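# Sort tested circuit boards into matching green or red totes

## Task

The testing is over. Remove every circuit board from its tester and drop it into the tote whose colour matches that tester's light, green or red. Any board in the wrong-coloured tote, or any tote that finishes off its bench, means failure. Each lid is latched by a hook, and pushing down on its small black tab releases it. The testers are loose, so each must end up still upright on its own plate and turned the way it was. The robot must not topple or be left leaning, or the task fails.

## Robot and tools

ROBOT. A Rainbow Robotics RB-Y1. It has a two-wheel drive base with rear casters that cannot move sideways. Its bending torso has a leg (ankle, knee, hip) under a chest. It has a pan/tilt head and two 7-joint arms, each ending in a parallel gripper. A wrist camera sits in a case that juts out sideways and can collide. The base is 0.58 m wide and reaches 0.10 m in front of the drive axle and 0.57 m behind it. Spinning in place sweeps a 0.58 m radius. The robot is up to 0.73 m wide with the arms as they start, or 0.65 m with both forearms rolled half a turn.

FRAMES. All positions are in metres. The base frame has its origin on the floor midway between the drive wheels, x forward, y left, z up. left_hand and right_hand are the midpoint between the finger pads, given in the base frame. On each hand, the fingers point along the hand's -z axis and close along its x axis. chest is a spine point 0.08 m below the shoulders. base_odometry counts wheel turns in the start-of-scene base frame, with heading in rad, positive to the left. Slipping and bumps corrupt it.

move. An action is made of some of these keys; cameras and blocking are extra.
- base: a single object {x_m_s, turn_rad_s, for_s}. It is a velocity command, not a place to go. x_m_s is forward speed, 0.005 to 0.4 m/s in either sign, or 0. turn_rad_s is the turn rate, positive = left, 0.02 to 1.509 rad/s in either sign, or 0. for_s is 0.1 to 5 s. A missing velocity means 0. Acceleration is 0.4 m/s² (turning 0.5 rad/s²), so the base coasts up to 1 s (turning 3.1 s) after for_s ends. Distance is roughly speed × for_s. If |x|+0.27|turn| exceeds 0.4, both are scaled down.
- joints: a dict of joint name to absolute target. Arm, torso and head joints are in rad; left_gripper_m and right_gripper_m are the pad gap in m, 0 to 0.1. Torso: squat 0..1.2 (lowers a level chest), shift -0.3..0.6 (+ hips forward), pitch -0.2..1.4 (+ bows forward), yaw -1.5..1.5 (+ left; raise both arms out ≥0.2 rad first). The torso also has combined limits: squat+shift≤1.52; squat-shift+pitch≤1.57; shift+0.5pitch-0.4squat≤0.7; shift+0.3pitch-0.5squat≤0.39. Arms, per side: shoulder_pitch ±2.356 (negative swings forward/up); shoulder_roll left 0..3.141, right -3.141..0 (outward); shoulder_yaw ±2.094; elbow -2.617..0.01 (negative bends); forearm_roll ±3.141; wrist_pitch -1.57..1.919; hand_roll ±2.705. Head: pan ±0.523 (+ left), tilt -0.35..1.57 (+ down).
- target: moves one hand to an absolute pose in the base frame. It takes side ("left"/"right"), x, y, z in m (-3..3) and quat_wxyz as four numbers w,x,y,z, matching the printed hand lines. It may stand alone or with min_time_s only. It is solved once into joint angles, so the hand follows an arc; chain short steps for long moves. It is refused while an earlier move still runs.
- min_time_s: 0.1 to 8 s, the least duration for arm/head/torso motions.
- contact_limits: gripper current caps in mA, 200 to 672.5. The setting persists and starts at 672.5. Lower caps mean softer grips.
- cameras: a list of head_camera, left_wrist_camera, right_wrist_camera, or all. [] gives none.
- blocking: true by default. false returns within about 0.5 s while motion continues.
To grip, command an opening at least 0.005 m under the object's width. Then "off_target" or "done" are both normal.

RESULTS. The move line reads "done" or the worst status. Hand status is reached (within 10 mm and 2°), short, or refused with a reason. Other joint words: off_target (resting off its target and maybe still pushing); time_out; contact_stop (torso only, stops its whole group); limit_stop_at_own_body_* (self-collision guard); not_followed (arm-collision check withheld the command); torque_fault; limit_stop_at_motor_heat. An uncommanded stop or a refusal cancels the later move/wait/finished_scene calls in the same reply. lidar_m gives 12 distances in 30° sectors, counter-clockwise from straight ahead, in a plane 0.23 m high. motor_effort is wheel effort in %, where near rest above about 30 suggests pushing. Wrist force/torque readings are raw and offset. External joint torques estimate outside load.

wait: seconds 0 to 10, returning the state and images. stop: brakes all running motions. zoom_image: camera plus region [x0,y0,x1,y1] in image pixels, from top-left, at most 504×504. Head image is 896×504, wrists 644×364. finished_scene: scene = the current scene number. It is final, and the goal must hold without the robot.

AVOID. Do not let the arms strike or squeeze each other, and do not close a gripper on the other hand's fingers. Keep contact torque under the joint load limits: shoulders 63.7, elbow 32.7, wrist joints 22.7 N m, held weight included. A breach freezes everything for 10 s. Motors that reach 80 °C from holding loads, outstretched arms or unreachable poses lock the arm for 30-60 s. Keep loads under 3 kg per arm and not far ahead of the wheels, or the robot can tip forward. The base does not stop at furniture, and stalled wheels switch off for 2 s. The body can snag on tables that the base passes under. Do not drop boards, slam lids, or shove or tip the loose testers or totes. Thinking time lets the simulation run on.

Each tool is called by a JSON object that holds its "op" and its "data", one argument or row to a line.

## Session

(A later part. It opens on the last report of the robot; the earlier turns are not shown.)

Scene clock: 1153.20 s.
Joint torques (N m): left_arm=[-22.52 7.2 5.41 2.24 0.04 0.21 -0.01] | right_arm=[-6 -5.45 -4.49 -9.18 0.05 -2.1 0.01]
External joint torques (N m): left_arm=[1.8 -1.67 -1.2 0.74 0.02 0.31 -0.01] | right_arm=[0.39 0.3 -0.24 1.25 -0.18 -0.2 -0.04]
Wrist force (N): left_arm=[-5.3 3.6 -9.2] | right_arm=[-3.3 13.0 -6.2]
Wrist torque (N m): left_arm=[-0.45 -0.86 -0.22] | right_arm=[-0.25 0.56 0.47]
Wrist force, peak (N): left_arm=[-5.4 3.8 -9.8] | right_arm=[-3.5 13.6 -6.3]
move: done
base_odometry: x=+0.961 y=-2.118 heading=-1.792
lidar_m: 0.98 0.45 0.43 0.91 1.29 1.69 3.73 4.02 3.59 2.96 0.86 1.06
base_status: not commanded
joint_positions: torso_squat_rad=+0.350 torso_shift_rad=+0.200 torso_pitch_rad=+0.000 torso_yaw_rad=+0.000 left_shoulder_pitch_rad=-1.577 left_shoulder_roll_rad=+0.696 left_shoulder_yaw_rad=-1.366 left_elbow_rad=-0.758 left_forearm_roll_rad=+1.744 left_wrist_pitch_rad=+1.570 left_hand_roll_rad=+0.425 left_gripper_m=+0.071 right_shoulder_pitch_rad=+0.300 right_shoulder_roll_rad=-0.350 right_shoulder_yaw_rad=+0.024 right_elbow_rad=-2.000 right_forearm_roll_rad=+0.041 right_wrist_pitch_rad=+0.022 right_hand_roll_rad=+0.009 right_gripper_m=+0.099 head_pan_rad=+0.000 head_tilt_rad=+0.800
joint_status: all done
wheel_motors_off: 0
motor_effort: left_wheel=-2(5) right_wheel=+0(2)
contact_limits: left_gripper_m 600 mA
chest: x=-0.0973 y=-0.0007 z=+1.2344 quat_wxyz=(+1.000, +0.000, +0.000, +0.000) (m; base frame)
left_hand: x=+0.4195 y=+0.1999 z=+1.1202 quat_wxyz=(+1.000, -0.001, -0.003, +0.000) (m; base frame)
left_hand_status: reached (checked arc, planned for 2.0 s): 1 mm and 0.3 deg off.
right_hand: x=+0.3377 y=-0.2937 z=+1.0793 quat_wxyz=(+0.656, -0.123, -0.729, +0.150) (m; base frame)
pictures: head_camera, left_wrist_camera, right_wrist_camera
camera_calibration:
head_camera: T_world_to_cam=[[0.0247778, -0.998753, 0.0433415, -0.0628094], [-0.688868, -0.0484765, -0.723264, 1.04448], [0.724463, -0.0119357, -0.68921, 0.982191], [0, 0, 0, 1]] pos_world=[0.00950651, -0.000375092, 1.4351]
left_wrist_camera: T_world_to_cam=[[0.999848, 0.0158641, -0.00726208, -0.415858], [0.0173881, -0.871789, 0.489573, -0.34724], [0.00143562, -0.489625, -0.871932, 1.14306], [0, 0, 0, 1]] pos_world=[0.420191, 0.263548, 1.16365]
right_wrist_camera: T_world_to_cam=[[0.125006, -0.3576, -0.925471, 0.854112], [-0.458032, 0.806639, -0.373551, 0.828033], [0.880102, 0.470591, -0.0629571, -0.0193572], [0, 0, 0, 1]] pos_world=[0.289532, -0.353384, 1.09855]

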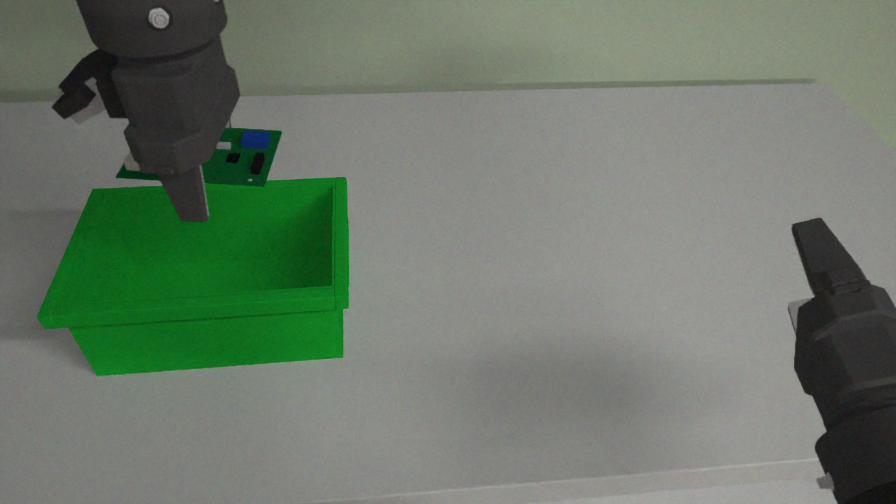

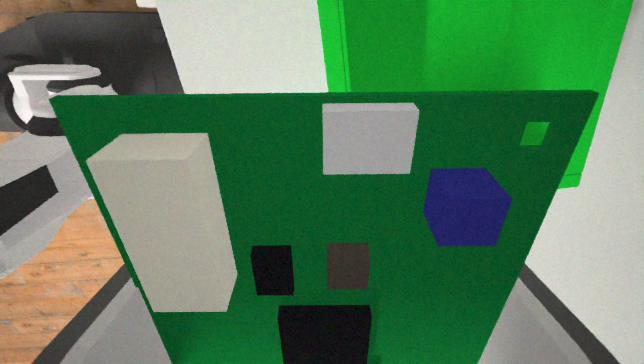

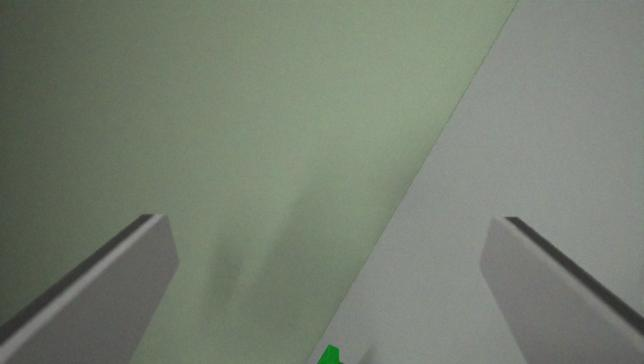

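{"op": "move", "data": {
  "target": {"side":"left","x":0.475,"y":0.235,"z":1.1,"quat_wxyz":[1,0,0,0]},
  "min_time_s": 1.5
}}

Scene clock: 1171.50 s.
Joint torques (N m): left_arm=[-23.41 8 2.23 2.22 0.11 -0.58 -0.02] | right_arm=[-6.15 -5.46 -4.19 -9.22 0.03 -1.99 0.08]
External joint torques (N m): left_arm=[2.07 -1.32 -0.49 0.88 0.13 -0.17 -0.01] | right_arm=[0.24 0.29 0.06 1.2 -0.21 -0.09 0.03]
Wrist force (N): left_arm=[-6.4 3.4 -9.2] | right_arm=[-3.4 13.4 -6.0]
Wrist torque (N m): left_arm=[-0.41 -0.93 -0.23] | right_arm=[-0.30 0.54 0.46]
Wrist force, peak (N): left_arm=[-6.3 3.1 -9.7] | right_arm=[-3.1 13.5 -6.6]
move: short
base_odometry: x=+0.961 y=-2.118 heading=-1.792
lidar_m: 0.98 0.46 0.44 0.91 1.29 1.69 3.72 4.02 3.58 2.96 0.85 1.05
base_status: not commanded
joint_positions: torso_squat_rad=+0.350 torso_shift_rad=+0.200 torso_pitch_rad=+0.000 torso_yaw_rad=+0.000 left_shoulder_pitch_rad=-1.558 left_shoulder_roll_rad=+0.509 left_shoulder_yaw_rad=-1.366 left_elbow_rad=-0.267 left_forearm_roll_rad=+1.698 left_wrist_pitch_rad=+1.417 left_hand_roll_rad=+0.111 left_gripper_m=+0.071 right_shoulder_pitch_rad=+0.300 right_shoulder_roll_rad=-0.350 right_shoulder_yaw_rad=+0.024 right_elbow_rad=-2.000 right_forearm_roll_rad=+0.041 right_wrist_pitch_rad=+0.022 right_hand_roll_rad=+0.009 right_gripper_m=+0.099 head_pan_rad=+0.000 head_tilt_rad=+0.800
joint_status: all done
wheel_motors_off: 0
motor_effort: left_wheel=-3(4) right_wheel=+0(2)
contact_limits: left_gripper_m 600 mA
chest: x=-0.0973 y=-0.0007 z=+1.2344 quat_wxyz=(+1.000, +0.000, +0.000, +0.000) (m; base frame)
left_hand: x=+0.4744 y=+0.2350 z=+1.1002 quat_wxyz=(+0.997, +0.002, -0.079, +0.000) (m; base frame)
left_hand_status: short (checked arc, as near as the solve gets, planned for 1.5 s): 1 mm and 9.1 deg off. The place is met; only the turn is off.
right_hand: x=+0.3377 y=-0.2937 z=+1.0793 quat_wxyz=(+0.656, -0.123, -0.729, +0.150) (m; base frame)
pictures: head_camera, left_wrist_camera, right_wrist_camera
camera_calibration:
head_camera: T_world_to_cam=[[0.0247778, -0.998753, 0.0433415, -0.0628094], [-0.688868, -0.0484765, -0.723264, 1.04448], [0.724463, -0.0119357, -0.68921, 0.982191], [0, 0, 0, 1]] pos_world=[0.00950651, -0.000375092, 1.4351]
left_wrist_camera: T_world_to_cam=[[0.989142, 0.015149, 0.146178, -0.634975], [-0.057796, -0.874424, 0.481708, -0.262771], [0.135119, -0.484927, -0.864054, 1.06952], [0, 0, 0, 1]] pos_world=[0.468382, 0.298485, 1.14352]
right_wrist_camera: T_world_to_cam=[[0.124989, -0.35757, -0.925484, 0.854143], [-0.458037, 0.806652, -0.373517, 0.828001], [0.880102, 0.470591, -0.0629571, -0.0193573], [0, 0, 0, 1]] pos_world=[0.289532, -0.353384, 1.09855]

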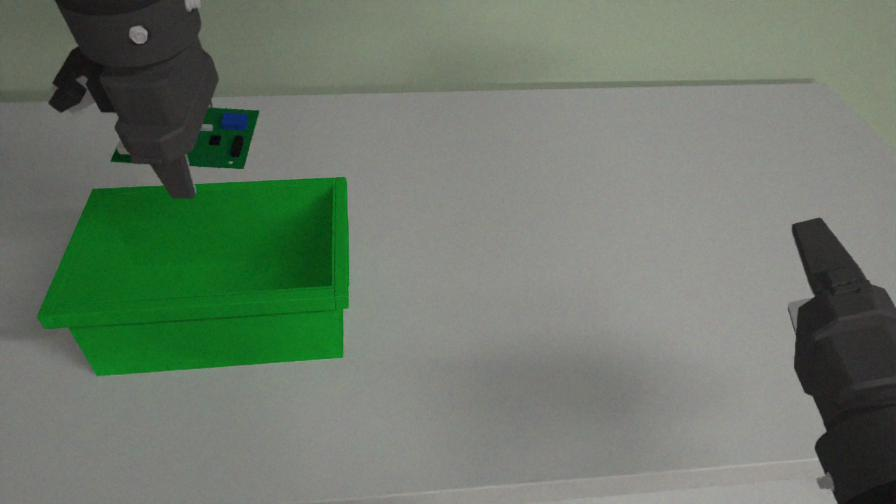

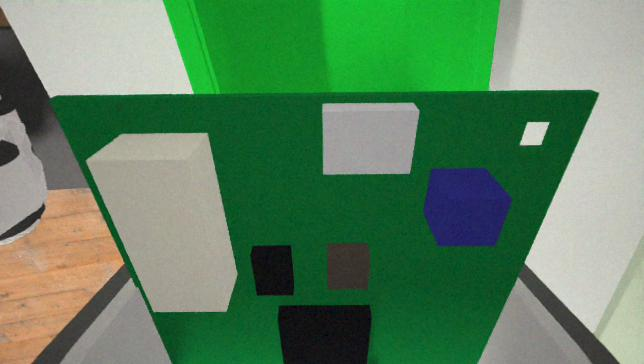

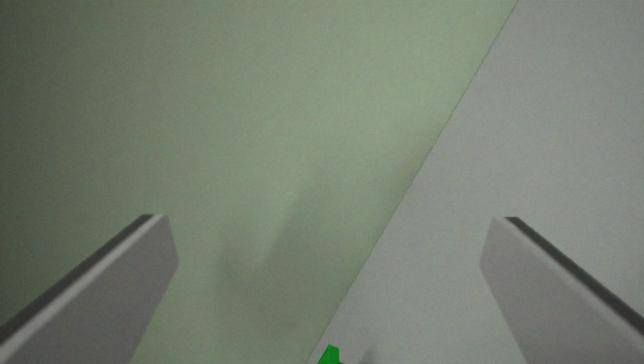

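{"op": "move", "data": {
  "base": {"x_m_s":0.1,"for_s":0.45},
  "joints": {"torso_shift_rad":0.23},
  "cameras": []
}}

{"op": "move", "data": {
  "target": {"side":"left","x":0.452,"y":0.23,"z":1.05,"quat_wxyz":[1,0,0,0]},
  "min_time_s": 1.5
}}

Scene clock: 1180.43 s.
Joint torques (N m): left_arm=[-23.84 7.79 2.24 2.12 0.08 -0.45 0.01] | right_arm=[-5.76 -5.43 -4.13 -9.23 -0.01 -1.93 0.13]
External joint torques (N m): left_arm=[1.64 -1.53 -0.48 0.78 0.1 -0.04 0.02] | right_arm=[0.64 0.32 0.11 1.2 -0.24 -0.03 0.07]
Wrist force (N): left_arm=[-6.2 3.5 -9.2] | right_arm=[-3.6 13.0 -6.2]
Wrist torque (N m): left_arm=[-0.42 -0.90 -0.23] | right_arm=[-0.23 0.52 0.46]
Wrist force, peak (N): left_arm=[-6.7 3.3 -9.5] | right_arm=[-3.5 13.4 -6.6]
move: done
base_odometry: x=+0.951 y=-2.164 heading=-1.792
lidar_m: 0.93 0.47 0.41 0.79 1.30 1.69 3.75 4.06 3.58 2.94 0.84 1.02
base_status: done (sent for 0.47 of 0.47 s)
joint_positions: torso_squat_rad=+0.350 torso_shift_rad=+0.230 torso_pitch_rad=+0.000 torso_yaw_rad=+0.000 left_shoulder_pitch_rad=-1.558 left_shoulder_roll_rad=+0.509 left_shoulder_yaw_rad=-1.366 left_elbow_rad=-0.267 left_forearm_roll_rad=+1.698 left_wrist_pitch_rad=+1.417 left_hand_roll_rad=+0.111 left_gripper_m=+0.071 right_shoulder_pitch_rad=+0.300 right_shoulder_roll_rad=-0.350 right_shoulder_yaw_rad=+0.024 right_elbow_rad=-2.000 right_forearm_roll_rad=+0.041 right_wrist_pitch_rad=+0.022 right_hand_roll_rad=+0.009 right_gripper_m=+0.099 head_pan_rad=+0.000 head_tilt_rad=+0.800
joint_status: all done
wheel_motors_off: 0
motor_effort: left_wheel=-3(22) right_wheel=-2(27)
contact_limits: left_gripper_m 600 mA
chest: x=-0.0780 y=-0.0007 z=+1.2302 quat_wxyz=(+1.000, +0.000, +0.000, +0.000) (m; base frame)
left_hand: x=+0.4937 y=+0.2350 z=+1.0959 quat_wxyz=(+0.997, +0.002, -0.079, +0.000) (m; base frame)
right_hand: x=+0.3570 y=-0.2937 z=+1.0751 quat_wxyz=(+0.656, -0.123, -0.729, +0.150) (m; base frame)
pictures: none
No camera images: "cameras" was empty.

Scene clock: 1182.27 s.
Joint torques (N m): left_arm=[-22.96 7.32 1.87 0.51 0.43 0.26 0.42] | right_arm=[-6.14 -5.42 -4.4 -9.34 -0.05 -2.07 0.02]
External joint torques (N m): left_arm=[2.17 -1.96 -1.27 -0.82 0.41 0.33 0.42] | right_arm=[0.26 0.33 -0.15 1.09 -0.29 -0.17 -0.03]
Wrist force (N): left_arm=[-5.0 3.4 -9.8] | right_arm=[-3.3 12.9 -6.4]
Wrist torque (N m): left_arm=[-0.42 -0.82 -0.22] | right_arm=[-0.23 0.55 0.47]
Wrist force, peak (N): left_arm=[-6.2 3.4 -9.5] | right_arm=[-3.4 13.4 -6.1]
move: done
base_odometry: x=+0.951 y=-2.164 heading=-1.792
lidar_m: 0.94 0.47 0.40 0.78 1.30 1.69 3.74 4.07 3.58 2.94 0.84 1.02
base_status: not commanded
joint_positions: torso_squat_rad=+0.350 torso_shift_rad=+0.230 torso_pitch_rad=+0.000 torso_yaw_rad=+0.000 left_shoulder_pitch_rad=-1.481 left_shoulder_roll_rad=+0.501 left_shoulder_yaw_rad=-1.371 left_elbow_rad=-0.320 left_forearm_roll_rad=+1.716 left_wrist_pitch_rad=+1.506 left_hand_roll_rad=+0.144 left_gripper_m=+0.071 right_shoulder_pitch_rad=+0.300 right_shoulder_roll_rad=-0.350 right_shoulder_yaw_rad=+0.024 right_elbow_rad=-2.000 right_forearm_roll_rad=+0.041 right_wrist_pitch_rad=+0.022 right_hand_roll_rad=+0.009 right_gripper_m=+0.099 head_pan_rad=+0.000 head_tilt_rad=+0.800
joint_status: all done
wheel_motors_off: 0
motor_effort: left_wheel=-2(4) right_wheel=+0(3)
contact_limits: left_gripper_m 600 mA
chest: x=-0.0780 y=-0.0007 z=+1.2302 quat_wxyz=(+1.000, +0.000, +0.000, +0.000) (m; base frame)
left_hand: x=+0.4525 y=+0.2302 z=+1.0503 quat_wxyz=(+1.000, +0.000, +0.008, +0.000) (m; base frame)
left_hand_status: reached (checked arc, planned for 1.5 s): 1 mm and 0.9 deg off.
right_hand: x=+0.3570 y=-0.2937 z=+1.0751 quat_wxyz=(+0.656, -0.123, -0.729, +0.150) (m; base frame)
pictures: head_camera, left_wrist_camera, right_wrist_camera
camera_calibration:
head_camera: T_world_to_cam=[[0.0247778, -0.998753, 0.0433415, -0.0631056], [-0.688868, -0.0484765, -0.723264, 1.05474], [0.724463, -0.0119357, -0.68921, 0.965314], [0, 0, 0, 1]] pos_world=[0.0288065, -0.000375092, 1.4309]
left_wrist_camera: T_world_to_cam=[[0.999483, 0.0156313, -0.0280937, -0.427672], [0.0273726, -0.872073, 0.48861, -0.290569], [-0.0168621, -0.489127, -0.87205, 1.10516], [0, 0, 0, 1]] pos_world=[0.45404, 0.293851, 1.09371]
right_wrist_camera: T_world_to_cam=[[0.124925, -0.357643, -0.925465, 0.847723], [-0.458065, 0.806621, -0.373549, 0.835268], [0.880097, 0.470589, -0.0630567, -0.0365044], [0, 0, 0, 1]] pos_world=[0.308832, -0.353384, 1.09425]

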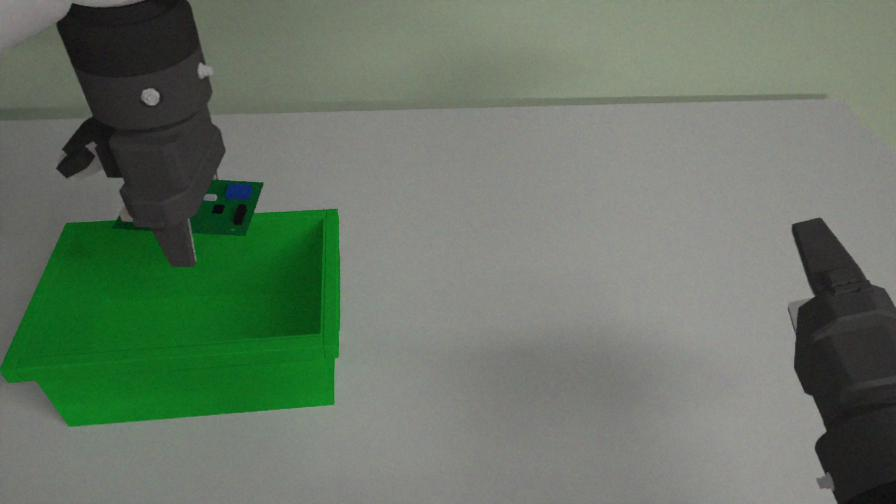

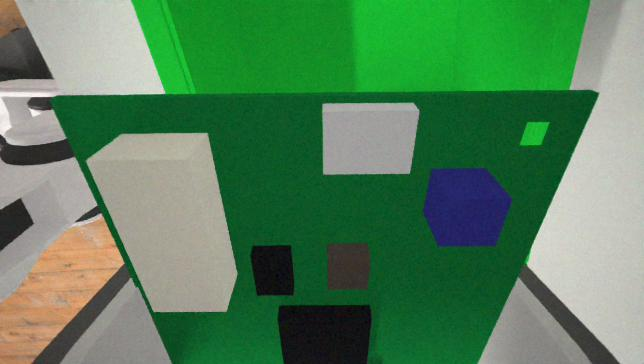

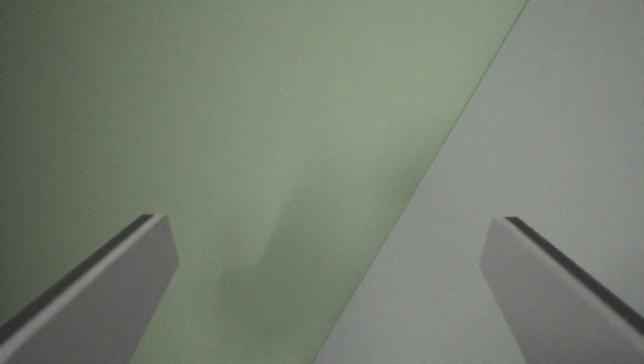

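{"op": "move", "data": {
  "target": {"side":"left","x":0.457,"y":0.23,"z":0.99,"quat_wxyz":[1,0,0,0]},
  "min_time_s": 2,
  "cameras": []
}}

{"op": "move", "data": {
  "target": {"side":"left","x":0.457,"y":0.23,"z":0.95,"quat_wxyz":[1,0,0,0]},
  "min_time_s": 2,
  "cameras": ["head_camera"]
}}

Scene clock: 1208.67 s.
Joint torques (N m): left_arm=[-22.58 7.21 1.46 2.25 -0.01 -0.48 -0.25] | right_arm=[-6.08 -5.43 -4.42 -9.22 -0.12 -2.01 0.03]
External joint torques (N m): left_arm=[2.37 -1.98 -1.2 0.87 -0.02 -0.33 -0.25] | right_arm=[0.31 0.33 -0.17 1.2 -0.36 -0.11 -0.02]
Wrist force (N): left_arm=[-5.2 3.2 -9.5] | right_arm=[-3.4 13.0 -6.3]
Wrist torque (N m): left_arm=[-0.39 -0.83 -0.23] | right_arm=[-0.24 0.55 0.44]
Wrist force, peak (N): left_arm=[-5.3 3.3 -9.9] | right_arm=[-3.5 13.4 -6.3]
move: done
base_odometry: x=+0.951 y=-2.164 heading=-1.792
lidar_m: 0.93 0.48 0.41 0.79 1.30 1.69 3.74 4.07 3.57 2.93 0.85 1.03
base_status: not commanded
joint_positions: torso_squat_rad=+0.350 torso_shift_rad=+0.230 torso_pitch_rad=+0.000 torso_yaw_rad=+0.000 left_shoulder_pitch_rad=-1.381 left_shoulder_roll_rad=+0.437 left_shoulder_yaw_rad=-1.379 left_elbow_rad=-0.267 left_forearm_roll_rad=+1.699 left_wrist_pitch_rad=+1.354 left_hand_roll_rad=+0.120 left_gripper_m=+0.071 right_shoulder_pitch_rad=+0.300 right_shoulder_roll_rad=-0.350 right_shoulder_yaw_rad=+0.024 right_elbow_rad=-2.000 right_forearm_roll_rad=+0.041 right_wrist_pitch_rad=+0.022 right_hand_roll_rad=+0.009 right_gripper_m=+0.099 head_pan_rad=+0.000 head_tilt_rad=+0.800
joint_status: all done
wheel_motors_off: 0
motor_effort: left_wheel=-2(4) right_wheel=+0(2)
contact_limits: left_gripper_m 600 mA
chest: x=-0.0780 y=-0.0007 z=+1.2302 quat_wxyz=(+1.000, +0.000, +0.000, +0.000) (m; base frame)
left_hand: x=+0.4566 y=+0.2300 z=+0.9903 quat_wxyz=(+1.000, +0.000, -0.015, +0.000) (m; base frame)
left_hand_status: reached (checked arc, as near as the solve gets, planned for 2.0 s): 1 mm and 1.7 deg off.
right_hand: x=+0.3570 y=-0.2937 z=+1.0751 quat_wxyz=(+0.656, -0.123, -0.729, +0.150) (m; base frame)
pictures: none
No camera images: "cameras" was empty.

Scene clock: 1211.00 s.
Joint torques (N m): left_arm=[-22.26 7.06 1.29 2.23 0.05 -0.59 0.46] | right_arm=[-6.19 -5.46 -4.45 -9.11 -0.05 -2 -0.04]
External joint torques (N m): left_arm=[2.36 -1.96 -1.33 0.83 0.05 -0.36 0.47] | right_arm=[0.2 0.29 -0.2 1.31 -0.29 -0.1 -0.09]
Wrist force (N): left_arm=[-5.6 3.3 -9.4] | right_arm=[-3.5 13.0 -5.9]
Wrist torque (N m): left_arm=[-0.42 -0.88 -0.23] | right_arm=[-0.23 0.55 0.47]
Wrist force, peak (N): left_arm=[-5.6 3.5 -9.7] | right_arm=[-3.4 13.4 -6.3]
move: short
base_odometry: x=+0.951 y=-2.164 heading=-1.792
lidar_m: 0.94 0.47 0.40 0.78 1.30 1.70 3.73 4.08 3.58 2.93 0.85 1.03
base_status: not commanded
joint_positions: torso_squat_rad=+0.350 torso_shift_rad=+0.230 torso_pitch_rad=+0.000 torso_yaw_rad=+0.000 left_shoulder_pitch_rad=-1.310 left_shoulder_roll_rad=+0.411 left_shoulder_yaw_rad=-1.386 left_elbow_rad=-0.267 left_forearm_roll_rad=+1.686 left_wrist_pitch_rad=+1.241 left_hand_roll_rad=+0.124 left_gripper_m=+0.071 right_shoulder_pitch_rad=+0.300 right_shoulder_roll_rad=-0.350 right_shoulder_yaw_rad=+0.024 right_elbow_rad=-2.000 right_forearm_roll_rad=+0.041 right_wrist_pitch_rad=+0.022 right_hand_roll_rad=+0.009 right_gripper_m=+0.099 head_pan_rad=+0.000 head_tilt_rad=+0.800
joint_status: all done
wheel_motors_off: 0
motor_effort: left_wheel=-3(4) right_wheel=-1(2)
contact_limits: left_gripper_m 600 mA
chest: x=-0.0780 y=-0.0007 z=+1.2302 quat_wxyz=(+1.000, +0.000, +0.000, +0.000) (m; base frame)
left_hand: x=+0.4565 y=+0.2300 z=+0.9504 quat_wxyz=(+0.999, +0.001, -0.033, +0.000) (m; base frame)
left_hand_status: short (checked arc, as near as the solve gets, planned for 2.0 s): 1 mm and 3.8 deg off. The place is met; only the turn is off.
right_hand: x=+0.3570 y=-0.2937 z=+1.0751 quat_wxyz=(+0.656, -0.123, -0.729, +0.150) (m; base frame)
pictures: head_camera
camera_calibration:
head_camera: T_world_to_cam=[[0.0247778, -0.998753, 0.0433415, -0.0631056], [-0.688868, -0.0484765, -0.723264, 1.05474], [0.724463, -0.0119357, -0.68921, 0.965314], [0, 0, 0, 1]] pos_world=[0.0288065, -0.000375092, 1.4309]

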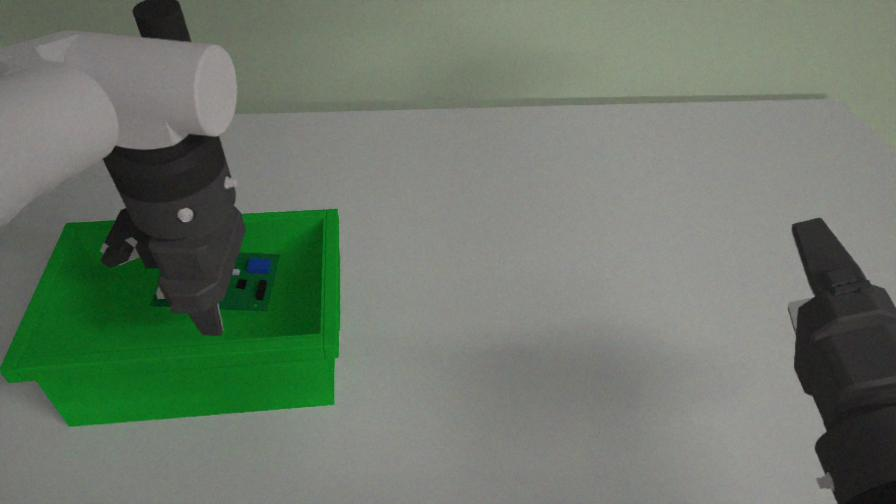

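Good; inside. Lower.

{"op": "move", "data": {
  "target": {"side":"left","x":0.457,"y":0.225,"z":0.921,"quat_wxyz":[1,0,0,0]},
  "min_time_s": 2,
  "cameras": ["head_camera"]
}}

Scene clock: 1218.90 s.
Joint torques (N m): left_arm=[-21.85 6.86 1.18 2.38 -0.03 -0.65 0.43] | right_arm=[-5.97 -5.7 -4.13 -9.22 0.06 -1.92 0.09]
External joint torques (N m): left_arm=[2.47 -1.91 -1.42 0.98 -0.02 -0.36 0.43] | right_arm=[0.42 0.05 0.11 1.2 -0.18 -0.02 0.04]
Wrist force (N): left_arm=[-5.8 3.5 -9.1] | right_arm=[-3.4 12.9 -6.0]
Wrist torque (N m): left_arm=[-0.43 -0.88 -0.22] | right_arm=[-0.24 0.55 0.47]
Wrist force, peak (N): left_arm=[-6.0 3.5 -9.6] | right_arm=[-3.6 13.3 -6.7]
move: short
base_odometry: x=+0.951 y=-2.164 heading=-1.792
lidar_m: 0.94 0.46 0.41 0.78 1.30 1.69 3.73 4.06 3.58 2.93 0.84 1.02
base_status: not commanded
joint_positions: torso_squat_rad=+0.350 torso_shift_rad=+0.230 torso_pitch_rad=+0.000 torso_yaw_rad=+0.000 left_shoulder_pitch_rad=-1.260 left_shoulder_roll_rad=+0.383 left_shoulder_yaw_rad=-1.394 left_elbow_rad=-0.267 left_forearm_roll_rad=+1.672 left_wrist_pitch_rad=+1.149 left_hand_roll_rad=+0.139 left_gripper_m=+0.071 right_shoulder_pitch_rad=+0.300 right_shoulder_roll_rad=-0.350 right_shoulder_yaw_rad=+0.024 right_elbow_rad=-2.000 right_forearm_roll_rad=+0.041 right_wrist_pitch_rad=+0.022 right_hand_roll_rad=+0.009 right_gripper_m=+0.099 head_pan_rad=+0.000 head_tilt_rad=+0.800
joint_status: all done
wheel_motors_off: 0
motor_effort: left_wheel=-2(4) right_wheel=-1(2)
contact_limits: left_gripper_m 600 mA
chest: x=-0.0780 y=-0.0007 z=+1.2302 quat_wxyz=(+1.000, +0.000, +0.000, +0.000) (m; base frame)
left_hand: x=+0.4565 y=+0.2250 z=+0.9215 quat_wxyz=(+0.999, +0.000, -0.051, +0.000) (m; base frame)
left_hand_status: short (checked arc, as near as the solve gets, planned for 2.0 s): 1 mm and 5.8 deg off. The place is met; only the turn is off.
right_hand: x=+0.3570 y=-0.2937 z=+1.0751 quat_wxyz=(+0.656, -0.123, -0.729, +0.150) (m; base frame)
pictures: head_camera
camera_calibration:
head_camera: T_world_to_cam=[[0.0247778, -0.998753, 0.0433415, -0.0631056], [-0.688868, -0.0484765, -0.723264, 1.05474], [0.724463, -0.0119357, -0.68921, 0.965314], [0, 0, 0, 1]] pos_world=[0.0288065, -0.000375092, 1.4309]

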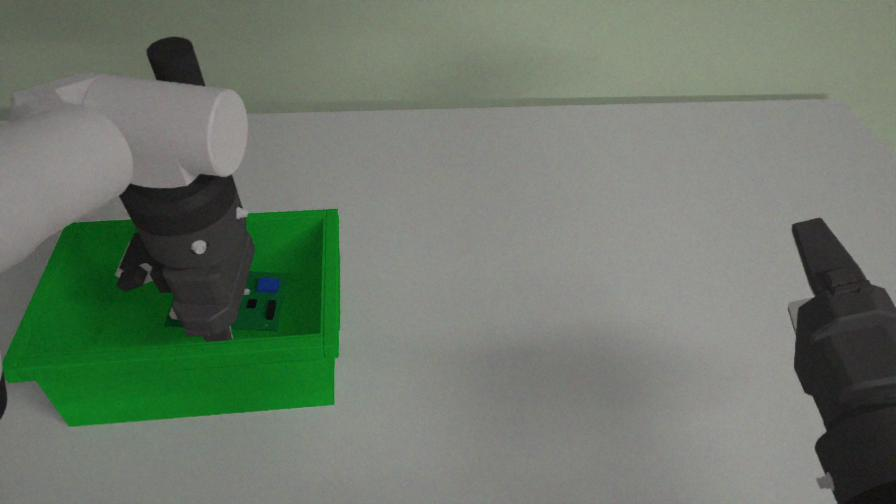

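{"op": "move", "data": {
  "target": {"side":"left","x":0.457,"y":0.225,"z":0.91,"quat_wxyz":[1,0,0,0]},
  "min_time_s": 1.5,
  "cameras": []
}}

{"op": "move", "data": {
  "joints": {"left_gripper_m":0.088},
  "cameras": []
}}

{"op": "move", "data": {
  "target": {"side":"left","x":0.457,"y":0.23,"z":0.99,"quat_wxyz":[1,0,0,0]},
  "min_time_s": 2.5,
  "cameras": ["head_camera"]
}}

{"op": "move", "data": {
  "target": {"side":"left","x":0.45,"y":0.23,"z":1.14,"quat_wxyz":[1,0,0,0]},
  "min_time_s": 2.5,
  "cameras": ["head_camera","left_wrist_camera"]
}}

Scene clock: 1228.27 s.
Joint torques (N m): left_arm=[-21.15 6.36 1.06 2.14 0.11 -0.29 0.38] | right_arm=[-6.02 -5.36 -4.18 -9.11 0.04 -2 0.07]
External joint torques (N m): left_arm=[3.03 -2.33 -1.52 0.75 0.12 0.04 0.39] | right_arm=[0.37 0.39 0.07 1.31 -0.2 -0.1 0.02]
Wrist force (N): left_arm=[-4.3 3.6 -9.0] | right_arm=[-3.4 13.3 -6.1]
Wrist torque (N m): left_arm=[-0.43 -0.83 -0.22] | right_arm=[-0.28 0.55 0.44]
Wrist force, peak (N): left_arm=[-6.0 3.7 -9.6] | right_arm=[-3.8 13.5 -6.1]
move: short
base_odometry: x=+0.951 y=-2.164 heading=-1.792
lidar_m: 0.94 0.47 0.40 0.78 1.30 1.70 3.73 4.07 3.58 2.93 0.84 1.03
base_status: not commanded
joint_positions: torso_squat_rad=+0.350 torso_shift_rad=+0.230 torso_pitch_rad=+0.000 torso_yaw_rad=+0.000 left_shoulder_pitch_rad=-1.239 left_shoulder_roll_rad=+0.376 left_shoulder_yaw_rad=-1.397 left_elbow_rad=-0.267 left_forearm_roll_rad=+1.666 left_wrist_pitch_rad=+1.111 left_hand_roll_rad=+0.142 left_gripper_m=+0.071 right_shoulder_pitch_rad=+0.300 right_shoulder_roll_rad=-0.350 right_shoulder_yaw_rad=+0.024 right_elbow_rad=-2.000 right_forearm_roll_rad=+0.041 right_wrist_pitch_rad=+0.022 right_hand_roll_rad=+0.009 right_gripper_m=+0.099 head_pan_rad=+0.000 head_tilt_rad=+0.800
joint_status: all done
wheel_motors_off: 0
motor_effort: left_wheel=-2(3) right_wheel=-1(1)
contact_limits: left_gripper_m 600 mA
chest: x=-0.0780 y=-0.0007 z=+1.2302 quat_wxyz=(+1.000, +0.000, +0.000, +0.000) (m; base frame)
left_hand: x=+0.4566 y=+0.2251 z=+0.9106 quat_wxyz=(+0.998, +0.001, -0.059, +0.000) (m; base frame)
left_hand_status: short (checked arc, as near as the solve gets, planned for 1.5 s): 1 mm and 6.7 deg off. The place is met; only the turn is off.
right_hand: x=+0.3570 y=-0.2937 z=+1.0751 quat_wxyz=(+0.656, -0.123, -0.729, +0.150) (m; base frame)
pictures: none
No camera images: "cameras" was empty.

Scene clock: 1228.93 s.
Joint torques (N m): left_arm=[-21.2 6.37 1.09 2.19 0.1 -0.33 0.45] | right_arm=[-6.21 -5.43 -4.16 -9.16 -0.03 -1.99 0.06]
External joint torques (N m): left_arm=[2.99 -2.32 -1.49 0.79 0.11 0 0.46] | right_arm=[0.19 0.32 0.09 1.26 -0.27 -0.09 0.01]
Wrist force (N): left_arm=[-5.1 3.6 -8.7] | right_arm=[-3.4 13.1 -6.4]
Wrist torque (N m): left_arm=[-0.45 -0.86 -0.24] | right_arm=[-0.25 0.58 0.45]
Wrist force, peak (N): left_arm=[-5.0 3.5 -9.0] | right_arm=[-3.6 13.1 -6.4]
move: done
base_odometry: x=+0.951 y=-2.164 heading=-1.792
lidar_m: 0.94 0.46 0.41 0.79 1.29 1.69 3.74 4.06 3.58 2.93 0.84 1.02
base_status: not commanded
joint_positions: torso_squat_rad=+0.350 torso_shift_rad=+0.230 torso_pitch_rad=+0.000 torso_yaw_rad=+0.000 left_shoulder_pitch_rad=-1.239 left_shoulder_roll_rad=+0.376 left_shoulder_yaw_rad=-1.397 left_elbow_rad=-0.267 left_forearm_roll_rad=+1.666 left_wrist_pitch_rad=+1.111 left_hand_roll_rad=+0.142 left_gripper_m=+0.088 right_shoulder_pitch_rad=+0.300 right_shoulder_roll_rad=-0.350 right_shoulder_yaw_rad=+0.024 right_elbow_rad=-2.000 right_forearm_roll_rad=+0.041 right_wrist_pitch_rad=+0.022 right_hand_roll_rad=+0.009 right_gripper_m=+0.099 head_pan_rad=+0.000 head_tilt_rad=+0.800
joint_status: all done
wheel_motors_off: 0
motor_effort: left_wheel=-1(4) right_wheel=-1(1)
contact_limits: left_gripper_m 600 mA
chest: x=-0.0780 y=-0.0007 z=+1.2302 quat_wxyz=(+1.000, +0.000, +0.000, +0.000) (m; base frame)
left_hand: x=+0.4566 y=+0.2251 z=+0.9106 quat_wxyz=(+0.998, +0.001, -0.059, +0.000) (m; base frame)
right_hand: x=+0.3570 y=-0.2937 z=+1.0751 quat_wxyz=(+0.656, -0.123, -0.729, +0.150) (m; base frame)
pictures: none
No camera images: "cameras" was empty.

Scene clock: 1231.77 s.
Joint torques (N m): left_arm=[-24.48 10.12 4.01 2.1 0.42 0.22 -0.31] | right_arm=[-5.97 -5.6 -4.15 -9.18 0.05 -2.05 0.13]
External joint torques (N m): left_arm=[0.46 0.94 1.35 0.73 0.41 0.38 -0.31] | right_arm=[0.42 0.15 0.1 1.24 -0.19 -0.15 0.08]
Wrist force (N): left_arm=[-5.3 3.6 -9.1] | right_arm=[-3.3 13.2 -6.0]
Wrist torque (N m): left_arm=[-0.43 -0.83 -0.24] | right_arm=[-0.25 0.57 0.46]
Wrist force, peak (N): left_arm=[-6.2 3.7 -9.1] | right_arm=[-3.4 13.4 -6.3]
move: done
base_odometry: x=+0.951 y=-2.164 heading=-1.792
lidar_m: 0.94 0.47 0.40 0.78 1.30 1.69 3.73 4.06 3.58 2.93 0.84 1.02
base_status: not commanded
joint_positions: torso_squat_rad=+0.350 torso_shift_rad=+0.230 torso_pitch_rad=+0.000 torso_yaw_rad=+0.000 left_shoulder_pitch_rad=-1.381 left_shoulder_roll_rad=+0.436 left_shoulder_yaw_rad=-1.379 left_elbow_rad=-0.267 left_forearm_roll_rad=+1.699 left_wrist_pitch_rad=+1.354 left_hand_roll_rad=+0.120 left_gripper_m=+0.088 right_shoulder_pitch_rad=+0.300 right_shoulder_roll_rad=-0.350 right_shoulder_yaw_rad=+0.024 right_elbow_rad=-2.000 right_forearm_roll_rad=+0.041 right_wrist_pitch_rad=+0.022 right_hand_roll_rad=+0.009 right_gripper_m=+0.099 head_pan_rad=+0.000 head_tilt_rad=+0.800
joint_status: all done
wheel_motors_off: 0
motor_effort: left_wheel=-2(3) right_wheel=+0(2)
contact_limits: left_gripper_m 600 mA
chest: x=-0.0780 y=-0.0007 z=+1.2302 quat_wxyz=(+1.000, +0.000, +0.000, +0.000) (m; base frame)
left_hand: x=+0.4564 y=+0.2299 z=+0.9899 quat_wxyz=(+1.000, +0.000, -0.014, +0.000) (m; base frame)
left_hand_status: reached (checked arc, as near as the solve gets, planned for 2.5 s): 1 mm and 1.6 deg off.
right_hand: x=+0.3570 y=-0.2937 z=+1.0751 quat_wxyz=(+0.656, -0.123, -0.729, +0.150) (m; base frame)
pictures: head_camera
camera_calibration:
head_camera: T_world_to_cam=[[0.0247778, -0.998753, 0.0433415, -0.0631056], [-0.688868, -0.0484765, -0.723264, 1.05474], [0.724463, -0.0119357, -0.68921, 0.965314], [0, 0, 0, 1]] pos_world=[0.0288065, -0.000375092, 1.4309]

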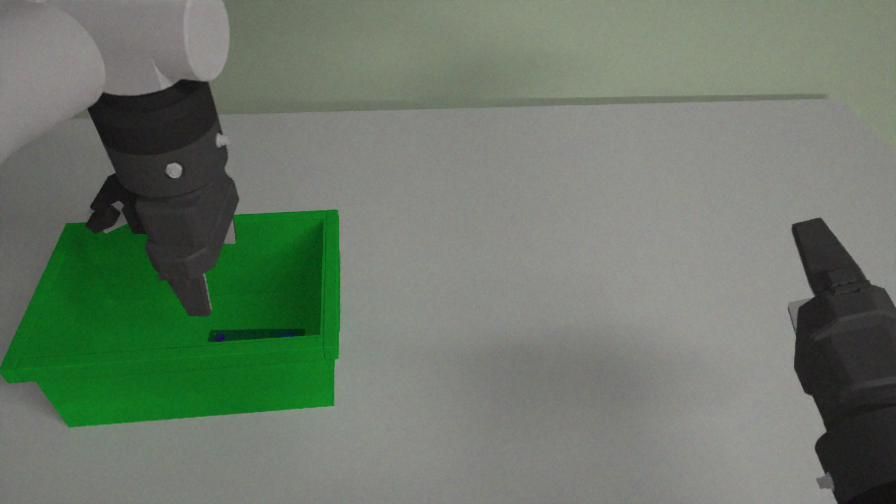

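Scene clock: 1234.60 s.
Joint torques (N m): left_arm=[-24.16 9.9 4.38 0.39 0.45 0.26 0.48] | right_arm=[-5.89 -5.52 -4.1 -9.09 -0.02 -1.95 0.15]
External joint torques (N m): left_arm=[0.81 0.9 1.14 -0.85 0.43 0.34 0.48] | right_arm=[0.5 0.23 0.15 1.33 -0.26 -0.05 0.1]
Wrist force (N): left_arm=[-4.8 3.6 -9.3] | right_arm=[-3.1 13.3 -6.1]
Wrist torque (N m): left_arm=[-0.44 -0.79 -0.24] | right_arm=[-0.28 0.59 0.44]
Wrist force, peak (N): left_arm=[-5.6 3.3 -9.2] | right_arm=[-3.5 13.3 -6.4]
move: done
base_odometry: x=+0.951 y=-2.164 heading=-1.792
lidar_m: 0.94 0.47 0.40 0.78 1.30 1.70 3.73 4.06 3.58 2.93 0.84 1.02
base_status: not commanded
joint_positions: torso_squat_rad=+0.350 torso_shift_rad=+0.230 torso_pitch_rad=+0.000 torso_yaw_rad=+0.000 left_shoulder_pitch_rad=-1.636 left_shoulder_roll_rad=+0.564 left_shoulder_yaw_rad=-1.358 left_elbow_rad=-0.335 left_forearm_roll_rad=+1.728 left_wrist_pitch_rad=+1.671 left_hand_roll_rad=+0.152 left_gripper_m=+0.088 right_shoulder_pitch_rad=+0.300 right_shoulder_roll_rad=-0.350 right_shoulder_yaw_rad=+0.024 right_elbow_rad=-2.000 right_forearm_roll_rad=+0.041 right_wrist_pitch_rad=+0.022 right_hand_roll_rad=+0.009 right_gripper_m=+0.099 head_pan_rad=+0.000 head_tilt_rad=+0.800
joint_status: all done
wheel_motors_off: 0
motor_effort: left_wheel=-3(4) right_wheel=+0(2)
contact_limits: left_gripper_m 600 mA
chest: x=-0.0780 y=-0.0007 z=+1.2302 quat_wxyz=(+1.000, +0.000, +0.000, +0.000) (m; base frame)
left_hand: x=+0.4503 y=+0.2300 z=+1.1399 quat_wxyz=(+1.000, +0.000, +0.007, +0.000) (m; base frame)
left_hand_status: reached (checked arc, planned for 2.5 s): 0 mm and 0.8 deg off.
right_hand: x=+0.3570 y=-0.2937 z=+1.0751 quat_wxyz=(+0.656, -0.123, -0.729, +0.150) (m; base frame)
pictures: head_camera, left_wrist_camera
camera_calibration:
head_camera: T_world_to_cam=[[0.0247778, -0.998753, 0.0433415, -0.0631056], [-0.688868, -0.0484765, -0.723264, 1.05474], [0.724463, -0.0119357, -0.68921, 0.965314], [0, 0, 0, 1]] pos_world=[0.0288065, -0.000375092, 1.4309]
left_wrist_camera: T_world_to_cam=[[0.999552, 0.015198, -0.0257843, -0.425505], [0.025855, -0.872427, 0.48806, -0.333068], [-0.0150774, -0.488508, -0.872429, 1.18271], [0, 0, 0, 1]] pos_world=[0.451758, 0.293656, 1.18342]

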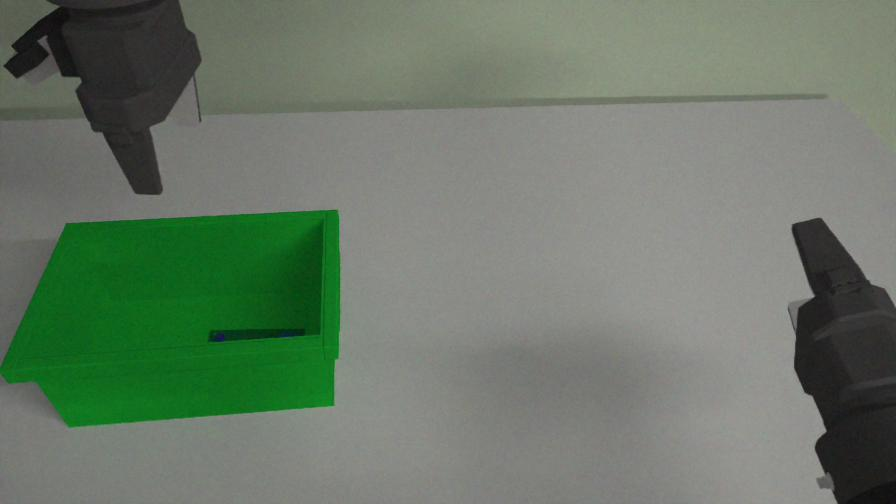

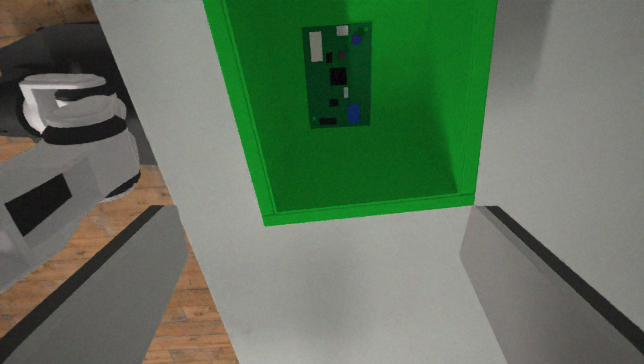

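Board flat in tote.

{"op": "move", "data": {
  "base": {"x_m_s":-0.15,"for_s":2},
  "cameras": []
}}

{"op": "finished_scene", "data": {
  "scene": 1
}}

Scene clock: 1241.57 s.
Joint torques (N m): left_arm=[-23.21 9.34 4.24 0.54 0.42 0.15 0.49] | right_arm=[-5.95 -5.48 -4.52 -9.22 -0.06 -2.01 0.01]
External joint torques (N m): left_arm=[1.75 0.35 1 -0.69 0.4 0.23 0.49] | right_arm=[0.45 0.27 -0.27 1.2 -0.3 -0.11 -0.04]
Wrist force (N): left_arm=[-5.1 3.4 -8.9] | right_arm=[-3.3 12.9 -6.1]
Wrist torque (N m): left_arm=[-0.43 -0.82 -0.22] | right_arm=[-0.22 0.54 0.46]
Wrist force, peak (N): left_arm=[-5.3 3.5 -9.5] | right_arm=[-3.3 13.6 -6.2]
move: done
base_odometry: x=+1.017 y=-1.871 heading=-1.793
lidar_m: 1.24 0.64 0.74 1.25 1.27 1.65 3.63 3.78 3.61 3.37 1.01 1.10
base_status: done (sent for 2 of 2 s)
joint_positions: torso_squat_rad=+0.350 torso_shift_rad=+0.230 torso_pitch_rad=+0.000 torso_yaw_rad=+0.000 left_shoulder_pitch_rad=-1.636 left_shoulder_roll_rad=+0.564 left_shoulder_yaw_rad=-1.358 left_elbow_rad=-0.335 left_forearm_roll_rad=+1.728 left_wrist_pitch_rad=+1.671 left_hand_roll_rad=+0.152 left_gripper_m=+0.088 right_shoulder_pitch_rad=+0.300 right_shoulder_roll_rad=-0.350 right_shoulder_yaw_rad=+0.024 right_elbow_rad=-2.000 right_forearm_roll_rad=+0.041 right_wrist_pitch_rad=+0.022 right_hand_roll_rad=+0.009 right_gripper_m=+0.099 head_pan_rad=+0.000 head_tilt_rad=+0.800
joint_status: not commanded
wheel_motors_off: 0
motor_effort: left_wheel=-3(23) right_wheel=+2(20)
contact_limits: left_gripper_m 600 mA
chest: x=-0.0781 y=-0.0007 z=+1.2302 quat_wxyz=(+1.000, +0.000, +0.000, +0.000) (m; base frame)
left_hand: x=+0.4502 y=+0.2300 z=+1.1402 quat_wxyz=(+1.000, +0.000, +0.006, +0.000) (m; base frame)
right_hand: x=+0.3569 y=-0.2937 z=+1.0752 quat_wxyz=(+0.656, -0.123, -0.729, +0.150) (m; base frame)
pictures: none
No camera images: "cameras" was empty.

The scene is finished: the task was done.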